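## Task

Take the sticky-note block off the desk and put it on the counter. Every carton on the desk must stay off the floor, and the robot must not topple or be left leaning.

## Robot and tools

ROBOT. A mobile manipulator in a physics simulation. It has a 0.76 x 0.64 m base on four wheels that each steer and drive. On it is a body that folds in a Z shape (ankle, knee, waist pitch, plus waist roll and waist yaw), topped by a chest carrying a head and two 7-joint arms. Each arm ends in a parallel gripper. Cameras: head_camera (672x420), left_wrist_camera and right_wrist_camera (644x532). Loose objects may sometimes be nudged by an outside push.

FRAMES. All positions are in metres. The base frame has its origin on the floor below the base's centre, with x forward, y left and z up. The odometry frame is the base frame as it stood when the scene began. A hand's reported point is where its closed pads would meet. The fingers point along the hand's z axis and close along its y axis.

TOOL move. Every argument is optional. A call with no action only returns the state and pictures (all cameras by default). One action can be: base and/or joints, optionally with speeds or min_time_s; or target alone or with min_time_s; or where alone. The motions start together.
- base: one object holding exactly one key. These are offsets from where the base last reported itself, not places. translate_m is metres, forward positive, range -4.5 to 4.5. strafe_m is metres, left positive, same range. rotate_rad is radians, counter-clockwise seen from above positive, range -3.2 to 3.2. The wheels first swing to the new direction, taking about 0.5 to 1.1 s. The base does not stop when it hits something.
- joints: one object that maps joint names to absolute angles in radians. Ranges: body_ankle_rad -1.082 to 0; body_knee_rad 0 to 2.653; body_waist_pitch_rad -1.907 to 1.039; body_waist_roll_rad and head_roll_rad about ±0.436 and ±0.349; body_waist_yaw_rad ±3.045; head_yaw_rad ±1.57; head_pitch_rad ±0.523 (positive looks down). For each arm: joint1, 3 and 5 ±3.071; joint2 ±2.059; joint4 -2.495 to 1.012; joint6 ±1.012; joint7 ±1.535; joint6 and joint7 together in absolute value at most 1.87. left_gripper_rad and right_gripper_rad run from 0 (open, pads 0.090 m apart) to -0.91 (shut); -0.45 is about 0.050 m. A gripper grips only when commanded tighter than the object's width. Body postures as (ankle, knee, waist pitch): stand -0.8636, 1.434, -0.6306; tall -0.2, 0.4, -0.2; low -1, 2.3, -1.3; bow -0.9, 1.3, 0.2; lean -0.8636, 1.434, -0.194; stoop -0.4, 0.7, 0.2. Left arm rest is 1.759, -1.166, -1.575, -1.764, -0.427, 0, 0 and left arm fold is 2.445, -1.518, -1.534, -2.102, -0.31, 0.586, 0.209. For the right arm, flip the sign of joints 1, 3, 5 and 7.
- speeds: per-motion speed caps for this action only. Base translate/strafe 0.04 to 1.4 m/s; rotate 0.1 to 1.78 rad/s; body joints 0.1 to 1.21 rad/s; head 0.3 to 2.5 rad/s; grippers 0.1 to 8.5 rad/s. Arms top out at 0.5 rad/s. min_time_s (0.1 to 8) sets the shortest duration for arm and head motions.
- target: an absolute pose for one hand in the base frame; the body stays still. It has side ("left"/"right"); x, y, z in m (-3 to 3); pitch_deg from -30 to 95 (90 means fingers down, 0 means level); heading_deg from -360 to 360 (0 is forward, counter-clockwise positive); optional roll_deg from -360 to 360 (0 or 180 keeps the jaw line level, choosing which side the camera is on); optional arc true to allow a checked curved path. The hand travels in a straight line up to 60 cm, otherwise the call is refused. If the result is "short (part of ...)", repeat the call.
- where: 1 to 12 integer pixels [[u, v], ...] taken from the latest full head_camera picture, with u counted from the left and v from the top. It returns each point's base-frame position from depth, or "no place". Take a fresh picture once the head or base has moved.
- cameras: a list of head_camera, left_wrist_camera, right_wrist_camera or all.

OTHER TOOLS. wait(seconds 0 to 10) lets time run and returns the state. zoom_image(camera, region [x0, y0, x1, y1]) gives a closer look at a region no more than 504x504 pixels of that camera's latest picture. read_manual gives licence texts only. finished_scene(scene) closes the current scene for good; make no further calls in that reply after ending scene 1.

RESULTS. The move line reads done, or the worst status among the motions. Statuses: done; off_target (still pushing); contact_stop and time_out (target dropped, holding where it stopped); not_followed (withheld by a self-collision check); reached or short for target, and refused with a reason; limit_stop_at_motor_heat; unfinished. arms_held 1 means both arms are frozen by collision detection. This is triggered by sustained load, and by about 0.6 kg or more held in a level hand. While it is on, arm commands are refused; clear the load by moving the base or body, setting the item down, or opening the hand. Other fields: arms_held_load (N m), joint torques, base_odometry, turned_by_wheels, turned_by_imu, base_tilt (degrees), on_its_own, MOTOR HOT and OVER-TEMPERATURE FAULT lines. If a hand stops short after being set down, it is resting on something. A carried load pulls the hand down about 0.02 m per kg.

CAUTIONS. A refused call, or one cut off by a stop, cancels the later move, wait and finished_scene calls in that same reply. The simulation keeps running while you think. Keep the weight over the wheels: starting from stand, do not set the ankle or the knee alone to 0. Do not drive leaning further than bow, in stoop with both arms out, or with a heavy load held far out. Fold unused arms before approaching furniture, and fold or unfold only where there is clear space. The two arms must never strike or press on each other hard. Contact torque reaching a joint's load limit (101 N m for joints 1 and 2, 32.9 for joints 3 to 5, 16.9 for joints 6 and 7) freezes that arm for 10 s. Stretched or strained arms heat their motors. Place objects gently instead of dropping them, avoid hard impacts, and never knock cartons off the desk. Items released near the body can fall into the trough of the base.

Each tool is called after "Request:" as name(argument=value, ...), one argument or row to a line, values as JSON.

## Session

Request:
move(
  joints={"head_yaw_rad":0.9},
  speeds={"head_yaw_rad":2.5},
  cameras=["head_camera"],
)

Request:
move(
  joints={"head_yaw_rad":-1.2},
  speeds={"head_yaw_rad":2.5},
  cameras=["head_camera"],
)

Scene clock: 0.90 s.
Joint torques (N m): left_arm=[-16.97 10.95 -6.1 -13.85 0.17 -2.57 0.11] | right_arm=[14.63 7.92 6.02 -14.16 -0.01 -2.44 0.18]
move: done
base_odometry: x=+0.000 y=+0.000 heading=+0.000
turned_by_wheels: +0.000
turned_by_imu: +0.000
base_tilt: forward=+0.1 right=+0.9
base_status: not commanded
joint_positions: body_ankle_rad=-0.864 body_knee_rad=+1.434 body_waist_pitch_rad=-0.631 body_waist_roll_rad=+0.000 body_waist_yaw_rad=+0.000 left_arm_joint1_rad=+1.737 left_arm_joint2_rad=-1.164 left_arm_joint3_rad=-1.607 left_arm_joint4_rad=-1.798 left_arm_joint5_rad=-0.436 left_arm_joint6_rad=-0.012 left_arm_joint7_rad=-0.008 left_gripper_rad=+0.000 right_arm_joint1_rad=-1.779 right_arm_joint2_rad=-1.191 right_arm_joint3_rad=+1.554 right_arm_joint4_rad=-1.726 right_arm_joint5_rad=+0.418 right_arm_joint6_rad=+0.064 right_arm_joint7_rad=+0.013 right_gripper_rad=+0.000 head_yaw_rad=+0.900 head_roll_rad=+0.000 head_pitch_rad=+0.000
joint_status: all done
arms_held: 0
arms_held_load: -
chest: x=+0.0060 y=+0.0000 z=+1.1944 quat_wxyz=(+1.000, +0.000, -0.030, +0.000) (m; base frame)
head_camera_pose: x=+0.0113 y=+0.0954 z=+1.5605 quat_wxyz=(+0.534, -0.780, +0.243, -0.220) (m; base frame)
left_hand: x=+0.6065 y=+0.3274 z=+0.9894 quat_wxyz=(+0.033, +0.660, -0.014, +0.750) pitch_deg=-7.4 heading_deg=-3.8 roll_deg=+178.7 fingers_toward=(+0.99, -0.06, +0.13) jaws_along=(-0.07, -1.00, +0.02) (m; base frame)
right_hand: x=+0.5958 y=-0.3072 z=+0.8862 quat_wxyz=(+0.046, -0.732, -0.015, -0.679) pitch_deg=+4.2 heading_deg=+5.0 roll_deg=+182.7 fingers_toward=(+0.99, +0.09, -0.07) jaws_along=(+0.08, -1.00, -0.05) (m; base frame)
pictures: head_camera
camera_calibration:
head_camera: T_world_to_cam=[[0.785038, -0.613814, 0.0833519, -0.0803901], [-0.144489, -0.312295, -0.938933, 1.4966], [0.602361, 0.725055, -0.333853, 0.444993], [0, 0, 0, 1]] pos_world=[0.0113047, 0.095391, 1.56047]

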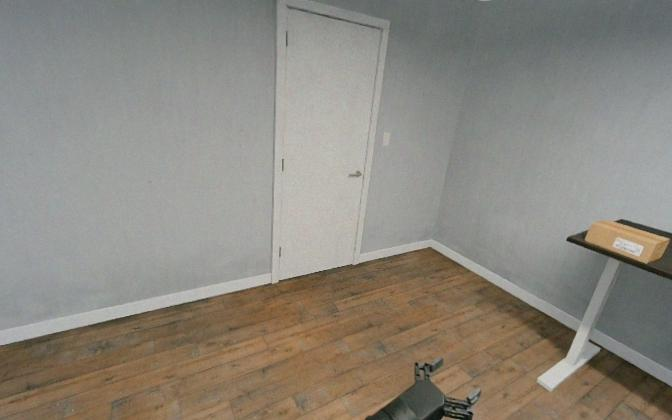

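Scene clock: 2.30 s.
Joint torques (N m): left_arm=[-17.38 11.15 -5.99 -13.93 0.1 -2.53 0.07] | right_arm=[14.49 7.79 5.77 -13.99 0.03 -2.39 0.08]
move: done
base_odometry: x=+0.000 y=+0.000 heading=+0.000
turned_by_wheels: +0.000
turned_by_imu: +0.000
base_tilt: forward=+0.1 right=+0.8
base_status: not commanded
joint_positions: body_ankle_rad=-0.864 body_knee_rad=+1.434 body_waist_pitch_rad=-0.631 body_waist_roll_rad=+0.000 body_waist_yaw_rad=+0.000 left_arm_joint1_rad=+1.737 left_arm_joint2_rad=-1.164 left_arm_joint3_rad=-1.607 left_arm_joint4_rad=-1.798 left_arm_joint5_rad=-0.436 left_arm_joint6_rad=-0.012 left_arm_joint7_rad=-0.008 left_gripper_rad=+0.000 right_arm_joint1_rad=-1.779 right_arm_joint2_rad=-1.191 right_arm_joint3_rad=+1.554 right_arm_joint4_rad=-1.726 right_arm_joint5_rad=+0.418 right_arm_joint6_rad=+0.064 right_arm_joint7_rad=+0.013 right_gripper_rad=+0.000 head_yaw_rad=-1.200 head_roll_rad=+0.000 head_pitch_rad=+0.000
joint_status: all done
arms_held: 0
arms_held_load: -
chest: x=+0.0060 y=+0.0000 z=+1.1944 quat_wxyz=(+1.000, +0.000, -0.030, +0.000) (m; base frame)
head_camera_pose: x=+0.0328 y=-0.0830 z=+1.5618 quat_wxyz=(+0.116, -0.149, +0.808, -0.559) (m; base frame)
left_hand: x=+0.6065 y=+0.3274 z=+0.9894 quat_wxyz=(+0.033, +0.660, -0.014, +0.750) pitch_deg=-7.4 heading_deg=-3.8 roll_deg=+178.7 fingers_toward=(+0.99, -0.06, +0.13) jaws_along=(-0.07, -1.00, +0.02) (m; base frame)
right_hand: x=+0.5958 y=-0.3072 z=+0.8862 quat_wxyz=(+0.046, -0.732, -0.015, -0.679) pitch_deg=+4.2 heading_deg=+5.0 roll_deg=+182.7 fingers_toward=(+0.99, +0.09, -0.07) jaws_along=(+0.08, -1.00, -0.05) (m; base frame)
pictures: head_camera
camera_calibration:
head_camera: T_world_to_cam=[[-0.928615, -0.370488, -0.0203345, 0.0315423], [-0.111584, 0.331106, -0.936973, 1.49446], [0.35387, -0.867817, -0.348811, 0.461125], [0, 0, 0, 1]] pos_world=[0.0328699, -0.0829685, 1.56176]

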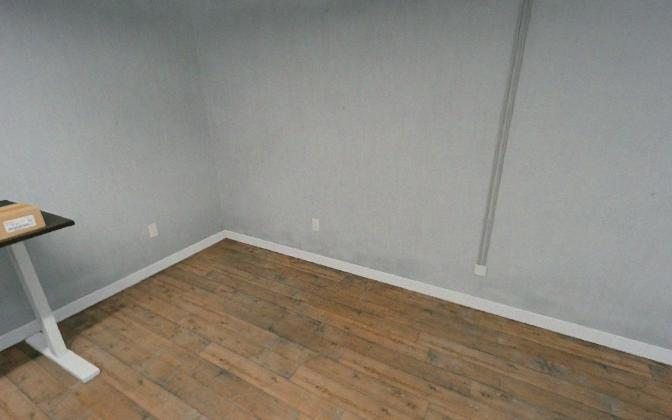

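Request:
move(
  joints={"head_yaw_rad":-0.1,"head_pitch_rad":0.1,"body_ankle_rad":-0.2,"body_knee_rad":0.4,"body_waist_pitch_rad":-0.2},
  speeds={"head_yaw_rad":2,"body_ankle_rad":0.6,"body_knee_rad":0.6,"body_waist_pitch_rad":0.6},
  cameras=["head_camera"],
)

Scene clock: 5.80 s.
Joint torques (N m): left_arm=[-15.58 10.48 -6.03 -14.09 0.12 -2.62 0.09] | right_arm=[12.84 7.97 5.8 -14.04 0.15 -2.43 0.04]
move: done
base_odometry: x=+0.000 y=+0.000 heading=+0.000
turned_by_wheels: +0.000
turned_by_imu: +0.000
base_tilt: forward=+0.1 right=+0.9
base_status: not commanded
joint_positions: body_ankle_rad=-0.200 body_knee_rad=+0.400 body_waist_pitch_rad=-0.200 body_waist_roll_rad=+0.000 body_waist_yaw_rad=+0.000 left_arm_joint1_rad=+1.737 left_arm_joint2_rad=-1.164 left_arm_joint3_rad=-1.607 left_arm_joint4_rad=-1.798 left_arm_joint5_rad=-0.436 left_arm_joint6_rad=-0.012 left_arm_joint7_rad=-0.008 left_gripper_rad=+0.000 right_arm_joint1_rad=-1.779 right_arm_joint2_rad=-1.191 right_arm_joint3_rad=+1.554 right_arm_joint4_rad=-1.726 right_arm_joint5_rad=+0.418 right_arm_joint6_rad=+0.064 right_arm_joint7_rad=+0.013 right_gripper_rad=+0.000 head_yaw_rad=-0.100 head_roll_rad=+0.000 head_pitch_rad=+0.100
joint_status: all done
arms_held: 0
arms_held_load: -
chest: x=+0.1059 y=+0.0000 z=+1.3667 quat_wxyz=(+1.000, +0.000, +0.000, +0.000) (m; base frame)
head_camera_pose: x=+0.2052 y=+0.0166 z=+1.7216 quat_wxyz=(+0.340, -0.584, +0.624, -0.393) (m; base frame)
left_hand: x=+0.6930 y=+0.3274 z=+1.1260 quat_wxyz=(+0.034, +0.682, -0.013, +0.730) pitch_deg=-3.9 heading_deg=-3.7 roll_deg=+178.4 fingers_toward=(+1.00, -0.06, +0.07) jaws_along=(-0.07, -1.00, +0.03) (m; base frame)
right_hand: x=+0.6761 y=-0.3071 z=+1.0236 quat_wxyz=(+0.046, -0.752, -0.014, -0.657) pitch_deg=+7.6 heading_deg=+5.1 roll_deg=+183.0 fingers_toward=(+0.99, +0.09, -0.13) jaws_along=(+0.08, -1.00, -0.05) (m; base frame)
pictures: head_camera
camera_calibration:
head_camera: T_world_to_cam=[[-0.086832, -0.995615, 0.0347884, -0.0256123], [-0.461574, 0.00926081, -0.887053, 1.62173], [0.882842, -0.0930821, -0.460354, 0.612992], [0, 0, 0, 1]] pos_world=[0.205149, 0.0165401, 1.72165]

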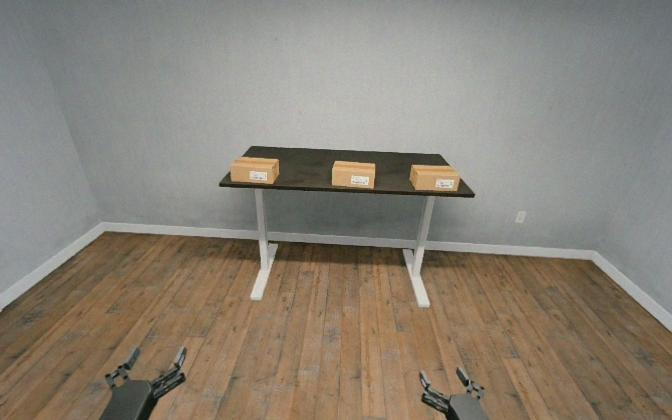

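Request:
move(
  where=[
    [222,184],
    [471,194],
    [300,188],
    [400,192],
    [254,173],
    [354,178],
    [435,181],
  ],
)

Request:
zoom_image(
  camera="head_camera",
  region=[210, 140, 480, 200],
)

Scene clock: 6.60 s.
Joint torques (N m): left_arm=[-15.73 10.88 -6.01 -14.06 0.03 -2.61 0.05] | right_arm=[13 8 5.79 -13.99 0.02 -2.45 0.04]
base_odometry: x=+0.000 y=+0.000 heading=+0.000
turned_by_wheels: +0.000
turned_by_imu: +0.000
base_tilt: forward=+0.2 right=+0.9
where, head_camera: pixel (222, 184): x +1.977, y +0.497, z +0.971; pixel (471, 194): x +1.838, y -0.948, z +0.964; pixel (300, 188): x +1.929, y +0.047, z +0.965; pixel (400, 192): x +1.894, y -0.539, z +0.953; pixel (254, 173): x +1.982, y +0.310, z +1.037; pixel (354, 178): x +1.939, y -0.268, z +1.024; pixel (435, 181): x +1.868, y -0.729, z +1.033. By the robot's depth camera.
base_status: not commanded
joint_positions: body_ankle_rad=-0.200 body_knee_rad=+0.400 body_waist_pitch_rad=-0.200 body_waist_roll_rad=+0.000 body_waist_yaw_rad=+0.000 left_arm_joint1_rad=+1.737 left_arm_joint2_rad=-1.164 left_arm_joint3_rad=-1.607 left_arm_joint4_rad=-1.798 left_arm_joint5_rad=-0.436 left_arm_joint6_rad=-0.012 left_arm_joint7_rad=-0.008 left_gripper_rad=+0.000 right_arm_joint1_rad=-1.779 right_arm_joint2_rad=-1.191 right_arm_joint3_rad=+1.554 right_arm_joint4_rad=-1.726 right_arm_joint5_rad=+0.418 right_arm_joint6_rad=+0.064 right_arm_joint7_rad=+0.013 right_gripper_rad=+0.000 head_yaw_rad=-0.100 head_roll_rad=+0.000 head_pitch_rad=+0.100
joint_status: all done
arms_held: 0
arms_held_load: -
chest: x=+0.1059 y=+0.0000 z=+1.3667 quat_wxyz=(+1.000, +0.000, +0.000, +0.000) (m; base frame)
head_camera_pose: x=+0.2052 y=+0.0166 z=+1.7216 quat_wxyz=(+0.340, -0.584, +0.624, -0.393) (m; base frame)
left_hand: x=+0.6930 y=+0.3274 z=+1.1260 quat_wxyz=(+0.034, +0.682, -0.013, +0.730) pitch_deg=-3.9 heading_deg=-3.7 roll_deg=+178.4 fingers_toward=(+1.00, -0.06, +0.07) jaws_along=(-0.07, -1.00, +0.03) (m; base frame)
right_hand: x=+0.6761 y=-0.3071 z=+1.0236 quat_wxyz=(+0.046, -0.752, -0.014, -0.657) pitch_deg=+7.6 heading_deg=+5.1 roll_deg=+183.0 fingers_toward=(+0.99, +0.09, -0.13) jaws_along=(+0.08, -1.00, -0.05) (m; base frame)
pictures: none

Scaled by 1.867.
This view is cut from an older image: the scene may have changed since it was taken.

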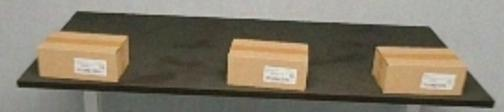

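Request:
move(
  base={"rotate_rad":-0.096},
  joints={"head_yaw_rad":0,"right_arm_joint1_rad":-2.445,"right_arm_joint2_rad":-1.518,"right_arm_joint3_rad":1.534,"right_arm_joint4_rad":-2.102,"right_arm_joint5_rad":0.31,"right_arm_joint6_rad":0.586,"right_arm_joint7_rad":-0.209,"body_ankle_rad":-0.4,"body_knee_rad":0.7,"body_waist_pitch_rad":0.2,"head_pitch_rad":0.0},
)

Request:
move(
  target={"side":"left","x":0.6,"y":0.15,"z":1.2,"pitch_deg":75,"heading_deg":0,"roll_deg":0,"arc":true},
)

Request:
move(
  base={"translate_m":1.1},
  cameras=["head_camera","left_wrist_camera"],
)

Scene clock: 11.83 s.
Joint torques (N m): left_arm=[-1.99 8.99 -5.26 -12.32 0.06 -2.42 0.03] | right_arm=[-16.74 -0.88 -0.12 -8.35 -0.37 -0.34 -0.29]
move: done
base_odometry: x=+0.000 y=+0.000 heading=-0.096
turned_by_wheels: -0.096
turned_by_imu: -0.096
base_tilt: forward=+0.2 right=+0.9
base_status: done
joint_positions: body_ankle_rad=-0.400 body_knee_rad=+0.700 body_waist_pitch_rad=+0.200 body_waist_roll_rad=+0.000 body_waist_yaw_rad=+0.000 left_arm_joint1_rad=+1.736 left_arm_joint2_rad=-1.164 left_arm_joint3_rad=-1.606 left_arm_joint4_rad=-1.798 left_arm_joint5_rad=-0.436 left_arm_joint6_rad=-0.012 left_arm_joint7_rad=-0.008 left_gripper_rad=+0.000 right_arm_joint1_rad=-2.442 right_arm_joint2_rad=-1.516 right_arm_joint3_rad=+1.534 right_arm_joint4_rad=-2.102 right_arm_joint5_rad=+0.311 right_arm_joint6_rad=+0.585 right_arm_joint7_rad=-0.208 right_gripper_rad=+0.000 head_yaw_rad=+0.000 head_roll_rad=+0.000 head_pitch_rad=+0.000
joint_status: all done
arms_held: 0
arms_held_load: -
chest: x=+0.2935 y=+0.0000 z=+1.2801 quat_wxyz=(+0.969, +0.000, +0.247, +0.000) (m; base frame)
head_camera_pose: x=+0.5447 y=+0.0276 z=+1.5589 quat_wxyz=(+0.234, -0.677, +0.653, -0.246) (m; base frame)
left_hand: x=+0.6938 y=+0.3272 z=+0.7877 quat_wxyz=(+0.036, +0.841, -0.004, +0.539) pitch_deg=+24.6 heading_deg=-4.1 roll_deg=+176.5 fingers_toward=(+0.91, -0.07, -0.42) jaws_along=(-0.05, -1.00, +0.06) (m; base frame)
right_hand: x=+0.2453 y=-0.2402 z=+0.6618 quat_wxyz=(+0.006, -0.993, +0.100, -0.056) pitch_deg=+83.5 heading_deg=+0.5 roll_deg=+192.0 fingers_toward=(+0.11, +0.00, -0.99) jaws_along=(-0.20, -0.98, -0.02) (m; base frame)
pictures: none

Scene clock: 17.50 s.
Joint torques (N m): left_arm=[-12.2 1.8 -2.8 12.28 0.03 -0.01 -0.26] | right_arm=[-16.91 -0.71 -0.1 -8.28 -0.5 -0.14 -0.25]
move: done
base_odometry: x=+0.000 y=+0.000 heading=-0.096
turned_by_wheels: +0.000
turned_by_imu: -0.001
base_tilt: forward=+0.2 right=+0.8
base_status: not commanded
joint_positions: body_ankle_rad=-0.400 body_knee_rad=+0.700 body_waist_pitch_rad=+0.200 body_waist_roll_rad=+0.000 body_waist_yaw_rad=+0.000 left_arm_joint1_rad=+0.929 left_arm_joint2_rad=+1.247 left_arm_joint3_rad=-2.080 left_arm_joint4_rad=-2.127 left_arm_joint5_rad=-0.677 left_arm_joint6_rad=-0.762 left_arm_joint7_rad=-0.886 left_gripper_rad=+0.000 right_arm_joint1_rad=-2.443 right_arm_joint2_rad=-1.516 right_arm_joint3_rad=+1.534 right_arm_joint4_rad=-2.102 right_arm_joint5_rad=+0.311 right_arm_joint6_rad=+0.585 right_arm_joint7_rad=-0.208 right_gripper_rad=+0.000 head_yaw_rad=+0.000 head_roll_rad=+0.000 head_pitch_rad=+0.000
joint_status: not commanded
arms_held: 0
arms_held_load: -
chest: x=+0.2935 y=+0.0000 z=+1.2801 quat_wxyz=(+0.969, +0.000, +0.247, +0.000) (m; base frame)
head_camera_pose: x=+0.5447 y=+0.0276 z=+1.5589 quat_wxyz=(+0.234, -0.677, +0.653, -0.246) (m; base frame)
left_hand: x=+0.6006 y=+0.1494 z=+1.2000 quat_wxyz=(-0.130, +0.001, -0.991, +0.003) pitch_deg=+75.0 heading_deg=-1.1 roll_deg=-1.1 fingers_toward=(+0.26, +0.00, -0.97) jaws_along=(+0.00, +1.00, -0.01) (m; base frame)
left_hand_status: reached (checked arc, to end with the hand's camera side forward, planned for 5.2 s): 1 mm and 0.3 deg off.
right_hand: x=+0.2448 y=-0.2401 z=+0.6619 quat_wxyz=(+0.006, -0.993, +0.100, -0.056) pitch_deg=+83.5 heading_deg=+0.5 roll_deg=+192.0 fingers_toward=(+0.11, +0.00, -0.99) jaws_along=(-0.20, -0.98, -0.02) (m; base frame)
pictures: none

Scene clock: 22.40 s.
Joint torques (N m): left_arm=[-11.38 1.02 -2.58 12.73 0.25 0.1 -0.07] | right_arm=[-15.71 -0.78 -0.2 -8.03 -0.51 -0.36 -0.31]
move: done
base_odometry: x=+1.095 y=-0.102 heading=-0.093
turned_by_wheels: +0.002
turned_by_imu: +0.000
base_tilt: forward=+0.2 right=+0.9
base_status: done
joint_positions: body_ankle_rad=-0.400 body_knee_rad=+0.700 body_waist_pitch_rad=+0.200 body_waist_roll_rad=+0.000 body_waist_yaw_rad=+0.000 left_arm_joint1_rad=+0.927 left_arm_joint2_rad=+1.248 left_arm_joint3_rad=-2.081 left_arm_joint4_rad=-2.128 left_arm_joint5_rad=-0.677 left_arm_joint6_rad=-0.763 left_arm_joint7_rad=-0.886 left_gripper_rad=+0.000 right_arm_joint1_rad=-2.444 right_arm_joint2_rad=-1.517 right_arm_joint3_rad=+1.534 right_arm_joint4_rad=-2.102 right_arm_joint5_rad=+0.311 right_arm_joint6_rad=+0.586 right_arm_joint7_rad=-0.208 right_gripper_rad=+0.000 head_yaw_rad=+0.000 head_roll_rad=+0.000 head_pitch_rad=+0.000
joint_status: not commanded
arms_held: 0
arms_held_load: -
chest: x=+0.2937 y=+0.0000 z=+1.2800 quat_wxyz=(+0.969, +0.000, +0.248, +0.000) (m; base frame)
head_camera_pose: x=+0.5449 y=+0.0276 z=+1.5587 quat_wxyz=(+0.234, -0.677, +0.654, -0.246) (m; base frame)
left_hand: x=+0.6004 y=+0.1496 z=+1.2000 quat_wxyz=(-0.131, +0.000, -0.991, +0.002) pitch_deg=+75.0 heading_deg=-0.7 roll_deg=-0.8 fingers_toward=(+0.26, +0.00, -0.97) jaws_along=(+0.00, +1.00, +0.00) (m; base frame)
right_hand: x=+0.2442 y=-0.2401 z=+0.6619 quat_wxyz=(+0.006, -0.993, +0.100, -0.055) pitch_deg=+83.6 heading_deg=+0.5 roll_deg=+192.0 fingers_toward=(+0.11, +0.00, -0.99) jaws_along=(-0.20, -0.98, -0.02) (m; base frame)
pictures: head_camera, left_wrist_camera
camera_calibration:
head_camera: T_world_to_cam=[[0.0251518, -0.999318, 0.0270174, -0.0281918], [-0.769599, -0.0366047, -0.637478, 1.41404], [0.638032, -0.0047588, -0.769995, 0.852639], [0, 0, 0, 1]] pos_world=[0.544939, 0.0276454, 1.55871]
left_wrist_camera: T_world_to_cam=[[0.00068871, -0.999957, 0.00928425, 0.131208], [-0.973759, 0.00144229, 0.227576, 0.326323], [-0.227579, -0.00919735, -0.973716, 1.43836], [0, 0, 0, 1]] pos_world=[0.645011, 0.143961, 1.32508]

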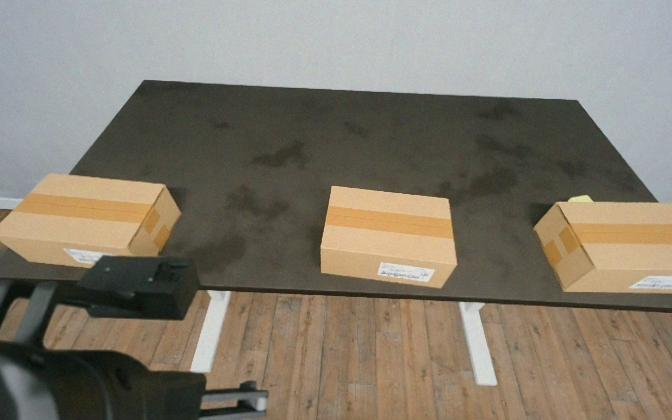

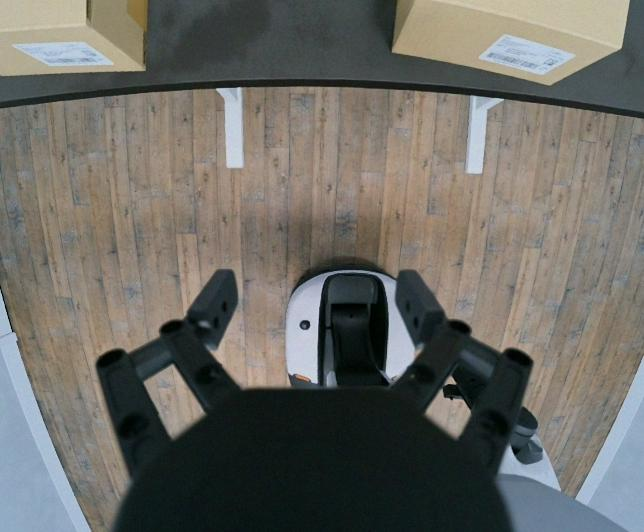

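Behind the right carton.

Request:
move(
  where=[
    [580,198],
    [337,293],
    [640,305],
    [600,204],
    [595,292],
  ],
)

Scene clock: 22.93 s.
Joint torques (N m): left_arm=[-11.17 1.61 -2.51 12.7 0.08 0.13 -0.05] | right_arm=[-15.85 -1.21 -0.2 -7.92 -0.44 -0.45 -0.33]
base_odometry: x=+1.095 y=-0.102 heading=-0.093
turned_by_wheels: +0.000
turned_by_imu: +0.000
base_tilt: forward=+0.2 right=+0.9
where, head_camera: pixel (580, 198): x +1.078, y -0.566, z +0.993; pixel (337, 293): x +0.831, y +0.015, z +0.948; pixel (640, 305): x +0.826, y -0.597, z +0.952; pixel (600, 204): x +1.003, y -0.535, z +1.057; pixel (595, 292): x +0.850, y -0.514, z +0.956. By the robot's depth camera.
base_status: done
joint_positions: body_ankle_rad=-0.400 body_knee_rad=+0.700 body_waist_pitch_rad=+0.200 body_waist_roll_rad=+0.000 body_waist_yaw_rad=+0.000 left_arm_joint1_rad=+0.927 left_arm_joint2_rad=+1.248 left_arm_joint3_rad=-2.081 left_arm_joint4_rad=-2.128 left_arm_joint5_rad=-0.677 left_arm_joint6_rad=-0.763 left_arm_joint7_rad=-0.886 left_gripper_rad=+0.000 right_arm_joint1_rad=-2.444 right_arm_joint2_rad=-1.517 right_arm_joint3_rad=+1.534 right_arm_joint4_rad=-2.102 right_arm_joint5_rad=+0.311 right_arm_joint6_rad=+0.586 right_arm_joint7_rad=-0.208 right_gripper_rad=+0.000 head_yaw_rad=+0.000 head_roll_rad=+0.000 head_pitch_rad=+0.000
joint_status: not commanded
arms_held: 0
arms_held_load: -
chest: x=+0.2937 y=+0.0000 z=+1.2800 quat_wxyz=(+0.969, +0.000, +0.248, +0.000) (m; base frame)
head_camera_pose: x=+0.5449 y=+0.0276 z=+1.5587 quat_wxyz=(+0.234, -0.677, +0.654, -0.246) (m; base frame)
left_hand: x=+0.6004 y=+0.1496 z=+1.2000 quat_wxyz=(-0.131, +0.000, -0.991, +0.002) pitch_deg=+75.0 heading_deg=-0.7 roll_deg=-0.8 fingers_toward=(+0.26, +0.00, -0.97) jaws_along=(+0.00, +1.00, +0.00) (m; base frame)
right_hand: x=+0.2442 y=-0.2401 z=+0.6619 quat_wxyz=(+0.006, -0.993, +0.100, -0.055) pitch_deg=+83.6 heading_deg=+0.5 roll_deg=+192.0 fingers_toward=(+0.11, +0.00, -0.99) jaws_along=(-0.20, -0.98, -0.02) (m; base frame)
pictures: none

Request:
move(
  base={"strafe_m":-0.6},
)

Request:
move(
  base={"translate_m":0.29},
  joints={"head_pitch_rad":0.25},
  cameras=["head_camera","left_wrist_camera"],
)

Scene clock: 28.60 s.
Joint torques (N m): left_arm=[-10.73 -0.38 -2.51 12.77 0.4 0.03 -0.04] | right_arm=[-16.03 -0.31 -0.15 -8.04 -0.44 -0.35 -0.12]
move: done
base_odometry: x=+1.039 y=-0.699 heading=-0.098
turned_by_wheels: -0.005
turned_by_imu: -0.004
base_tilt: forward=+0.2 right=+0.9
base_status: done
joint_positions: body_ankle_rad=-0.400 body_knee_rad=+0.700 body_waist_pitch_rad=+0.200 body_waist_roll_rad=+0.000 body_waist_yaw_rad=+0.000 left_arm_joint1_rad=+0.927 left_arm_joint2_rad=+1.252 left_arm_joint3_rad=-2.081 left_arm_joint4_rad=-2.128 left_arm_joint5_rad=-0.678 left_arm_joint6_rad=-0.763 left_arm_joint7_rad=-0.887 left_gripper_rad=+0.000 right_arm_joint1_rad=-2.444 right_arm_joint2_rad=-1.517 right_arm_joint3_rad=+1.534 right_arm_joint4_rad=-2.102 right_arm_joint5_rad=+0.311 right_arm_joint6_rad=+0.586 right_arm_joint7_rad=-0.209 right_gripper_rad=+0.000 head_yaw_rad=+0.000 head_roll_rad=+0.000 head_pitch_rad=+0.000
joint_status: not commanded
arms_held: 0
arms_held_load: -
chest: x=+0.2937 y=+0.0000 z=+1.2800 quat_wxyz=(+0.969, +0.000, +0.248, +0.000) (m; base frame)
head_camera_pose: x=+0.5449 y=+0.0277 z=+1.5587 quat_wxyz=(+0.234, -0.677, +0.654, -0.246) (m; base frame)
left_hand: x=+0.6004 y=+0.1501 z=+1.1998 quat_wxyz=(-0.131, +0.000, -0.991, +0.000) pitch_deg=+75.0 heading_deg=+0.1 roll_deg=+0.0 fingers_toward=(+0.26, +0.00, -0.97) jaws_along=(+0.00, +1.00, +0.00) (m; base frame)
right_hand: x=+0.2441 y=-0.2401 z=+0.6619 quat_wxyz=(+0.006, -0.993, +0.100, -0.055) pitch_deg=+83.6 heading_deg=+0.2 roll_deg=+191.8 fingers_toward=(+0.11, +0.00, -0.99) jaws_along=(-0.20, -0.98, -0.02) (m; base frame)
pictures: none

Scene clock: 31.53 s.
Joint torques (N m): left_arm=[-11.49 -0.41 -2.84 12.68 0.34 0.12 0.03] | right_arm=[-15.78 -0.15 -0.29 -8.22 -0.27 -0.36 -0.16]
move: done
base_odometry: x=+1.327 y=-0.726 heading=-0.097
turned_by_wheels: +0.001
turned_by_imu: +0.004
base_tilt: forward=+0.2 right=+0.8
base_status: done
joint_positions: body_ankle_rad=-0.400 body_knee_rad=+0.700 body_waist_pitch_rad=+0.200 body_waist_roll_rad=+0.000 body_waist_yaw_rad=+0.000 left_arm_joint1_rad=+0.928 left_arm_joint2_rad=+1.252 left_arm_joint3_rad=-2.080 left_arm_joint4_rad=-2.128 left_arm_joint5_rad=-0.678 left_arm_joint6_rad=-0.763 left_arm_joint7_rad=-0.887 left_gripper_rad=+0.000 right_arm_joint1_rad=-2.443 right_arm_joint2_rad=-1.517 right_arm_joint3_rad=+1.534 right_arm_joint4_rad=-2.102 right_arm_joint5_rad=+0.311 right_arm_joint6_rad=+0.586 right_arm_joint7_rad=-0.209 right_gripper_rad=+0.000 head_yaw_rad=+0.000 head_roll_rad=+0.000 head_pitch_rad=+0.250
joint_status: all done
arms_held: 0
arms_held_load: -
chest: x=+0.2938 y=+0.0000 z=+1.2800 quat_wxyz=(+0.969, +0.000, +0.248, +0.000) (m; base frame)
head_camera_pose: x=+0.5527 y=+0.0277 z=+1.5234 quat_wxyz=(+0.150, -0.702, +0.678, -0.159) (m; base frame)
left_hand: x=+0.6004 y=+0.1502 z=+1.1993 quat_wxyz=(-0.130, +0.001, -0.992, +0.000) pitch_deg=+75.1 heading_deg=+0.1 roll_deg=+0.0 fingers_toward=(+0.26, +0.00, -0.97) jaws_along=(+0.00, +1.00, +0.00) (m; base frame)
right_hand: x=+0.2447 y=-0.2401 z=+0.6619 quat_wxyz=(+0.006, -0.993, +0.100, -0.056) pitch_deg=+83.6 heading_deg=+0.2 roll_deg=+191.8 fingers_toward=(+0.11, +0.00, -0.99) jaws_along=(-0.20, -0.98, -0.02) (m; base frame)
pictures: head_camera, left_wrist_camera
camera_calibration:
head_camera: T_world_to_cam=[[0.0310494, -0.999323, 0.0197245, -0.0195831], [-0.90347, -0.0365011, -0.427094, 1.15101], [0.427525, -0.00455949, -0.903992, 1.141], [0, 0, 0, 1]] pos_world=[0.552705, 0.0276456, 1.52343]
left_wrist_camera: T_world_to_cam=[[0.0016354, -0.999982, 0.00578124, 0.135451], [-0.973476, -0.000269339, 0.228789, 0.325068], [-0.228784, -0.00600206, -0.973459, 1.43756], [0, 0, 0, 1]] pos_world=[0.645116, 0.144164, 1.32425]

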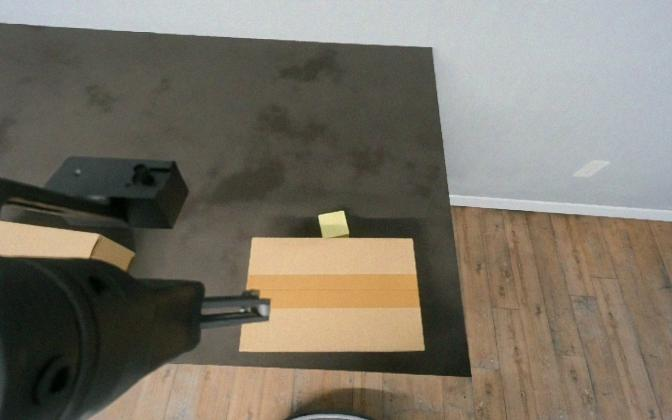

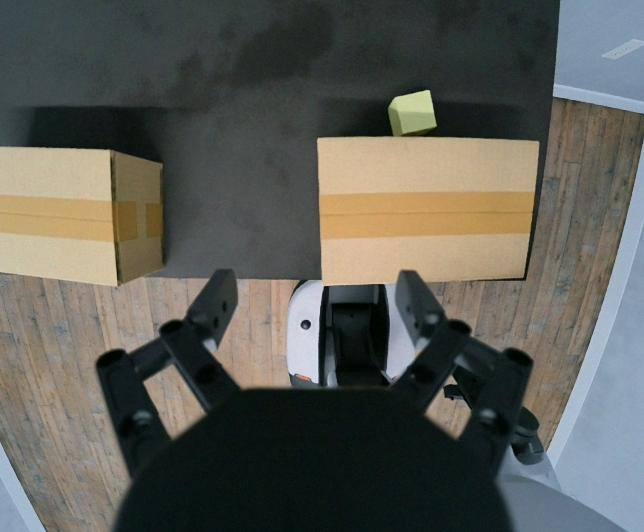

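Request:
move(
  where=[
    [333,222],
    [321,216],
    [343,213],
    [322,234],
    [347,231],
    [380,215],
    [290,241],
    [360,241],
    [300,369],
  ],
)

Request:
zoom_image(
  camera="head_camera",
  region=[303, 196, 363, 246],
)

Scene clock: 34.37 s.
Joint torques (N m): left_arm=[-11.29 -0.28 -2.67 12.79 0.27 0.15 0.04] | right_arm=[-16.21 -0.55 0.17 -7.98 -0.48 -0.38 -0.12]
base_odometry: x=+1.327 y=-0.726 heading=-0.097
turned_by_wheels: +0.000
turned_by_imu: +0.000
base_tilt: forward=+0.2 right=+0.9
where, head_camera: pixel (333, 222): x +0.779, y +0.029, z +0.992; pixel (321, 216): x +0.790, y +0.051, z +0.993; pixel (343, 213): x +0.797, y +0.011, z +0.993; pixel (322, 234): x +0.756, y +0.047, z +0.991; pixel (347, 231): x +0.762, y +0.003, z +0.993; pixel (380, 215): x +0.813, y -0.062, z +0.955; pixel (290, 241): x +0.718, y +0.093, z +1.055; pixel (360, 241): x +0.723, y -0.014, z +1.054; pixel (300, 369): x +0.541, y +0.072, z +0.952. By the robot's depth camera.
base_status: done
joint_positions: body_ankle_rad=-0.400 body_knee_rad=+0.700 body_waist_pitch_rad=+0.200 body_waist_roll_rad=+0.000 body_waist_yaw_rad=+0.000 left_arm_joint1_rad=+0.928 left_arm_joint2_rad=+1.252 left_arm_joint3_rad=-2.080 left_arm_joint4_rad=-2.128 left_arm_joint5_rad=-0.678 left_arm_joint6_rad=-0.763 left_arm_joint7_rad=-0.887 left_gripper_rad=+0.000 right_arm_joint1_rad=-2.443 right_arm_joint2_rad=-1.517 right_arm_joint3_rad=+1.534 right_arm_joint4_rad=-2.102 right_arm_joint5_rad=+0.311 right_arm_joint6_rad=+0.586 right_arm_joint7_rad=-0.209 right_gripper_rad=+0.000 head_yaw_rad=+0.000 head_roll_rad=+0.000 head_pitch_rad=+0.250
joint_status: all done
arms_held: 0
arms_held_load: -
chest: x=+0.2938 y=+0.0000 z=+1.2800 quat_wxyz=(+0.969, +0.000, +0.248, +0.000) (m; base frame)
head_camera_pose: x=+0.5527 y=+0.0277 z=+1.5234 quat_wxyz=(+0.150, -0.702, +0.678, -0.159) (m; base frame)
left_hand: x=+0.6004 y=+0.1502 z=+1.1993 quat_wxyz=(-0.130, +0.001, -0.992, +0.000) pitch_deg=+75.1 heading_deg=+0.1 roll_deg=+0.0 fingers_toward=(+0.26, +0.00, -0.97) jaws_along=(+0.00, +1.00, +0.00) (m; base frame)
right_hand: x=+0.2447 y=-0.2401 z=+0.6619 quat_wxyz=(+0.006, -0.993, +0.100, -0.056) pitch_deg=+83.6 heading_deg=+0.2 roll_deg=+191.8 fingers_toward=(+0.11, +0.00, -0.99) jaws_along=(-0.20, -0.98, -0.02) (m; base frame)
pictures: none

Scaled by 8.400.
This view is cut from an older image: the scene may have changed since it was taken.

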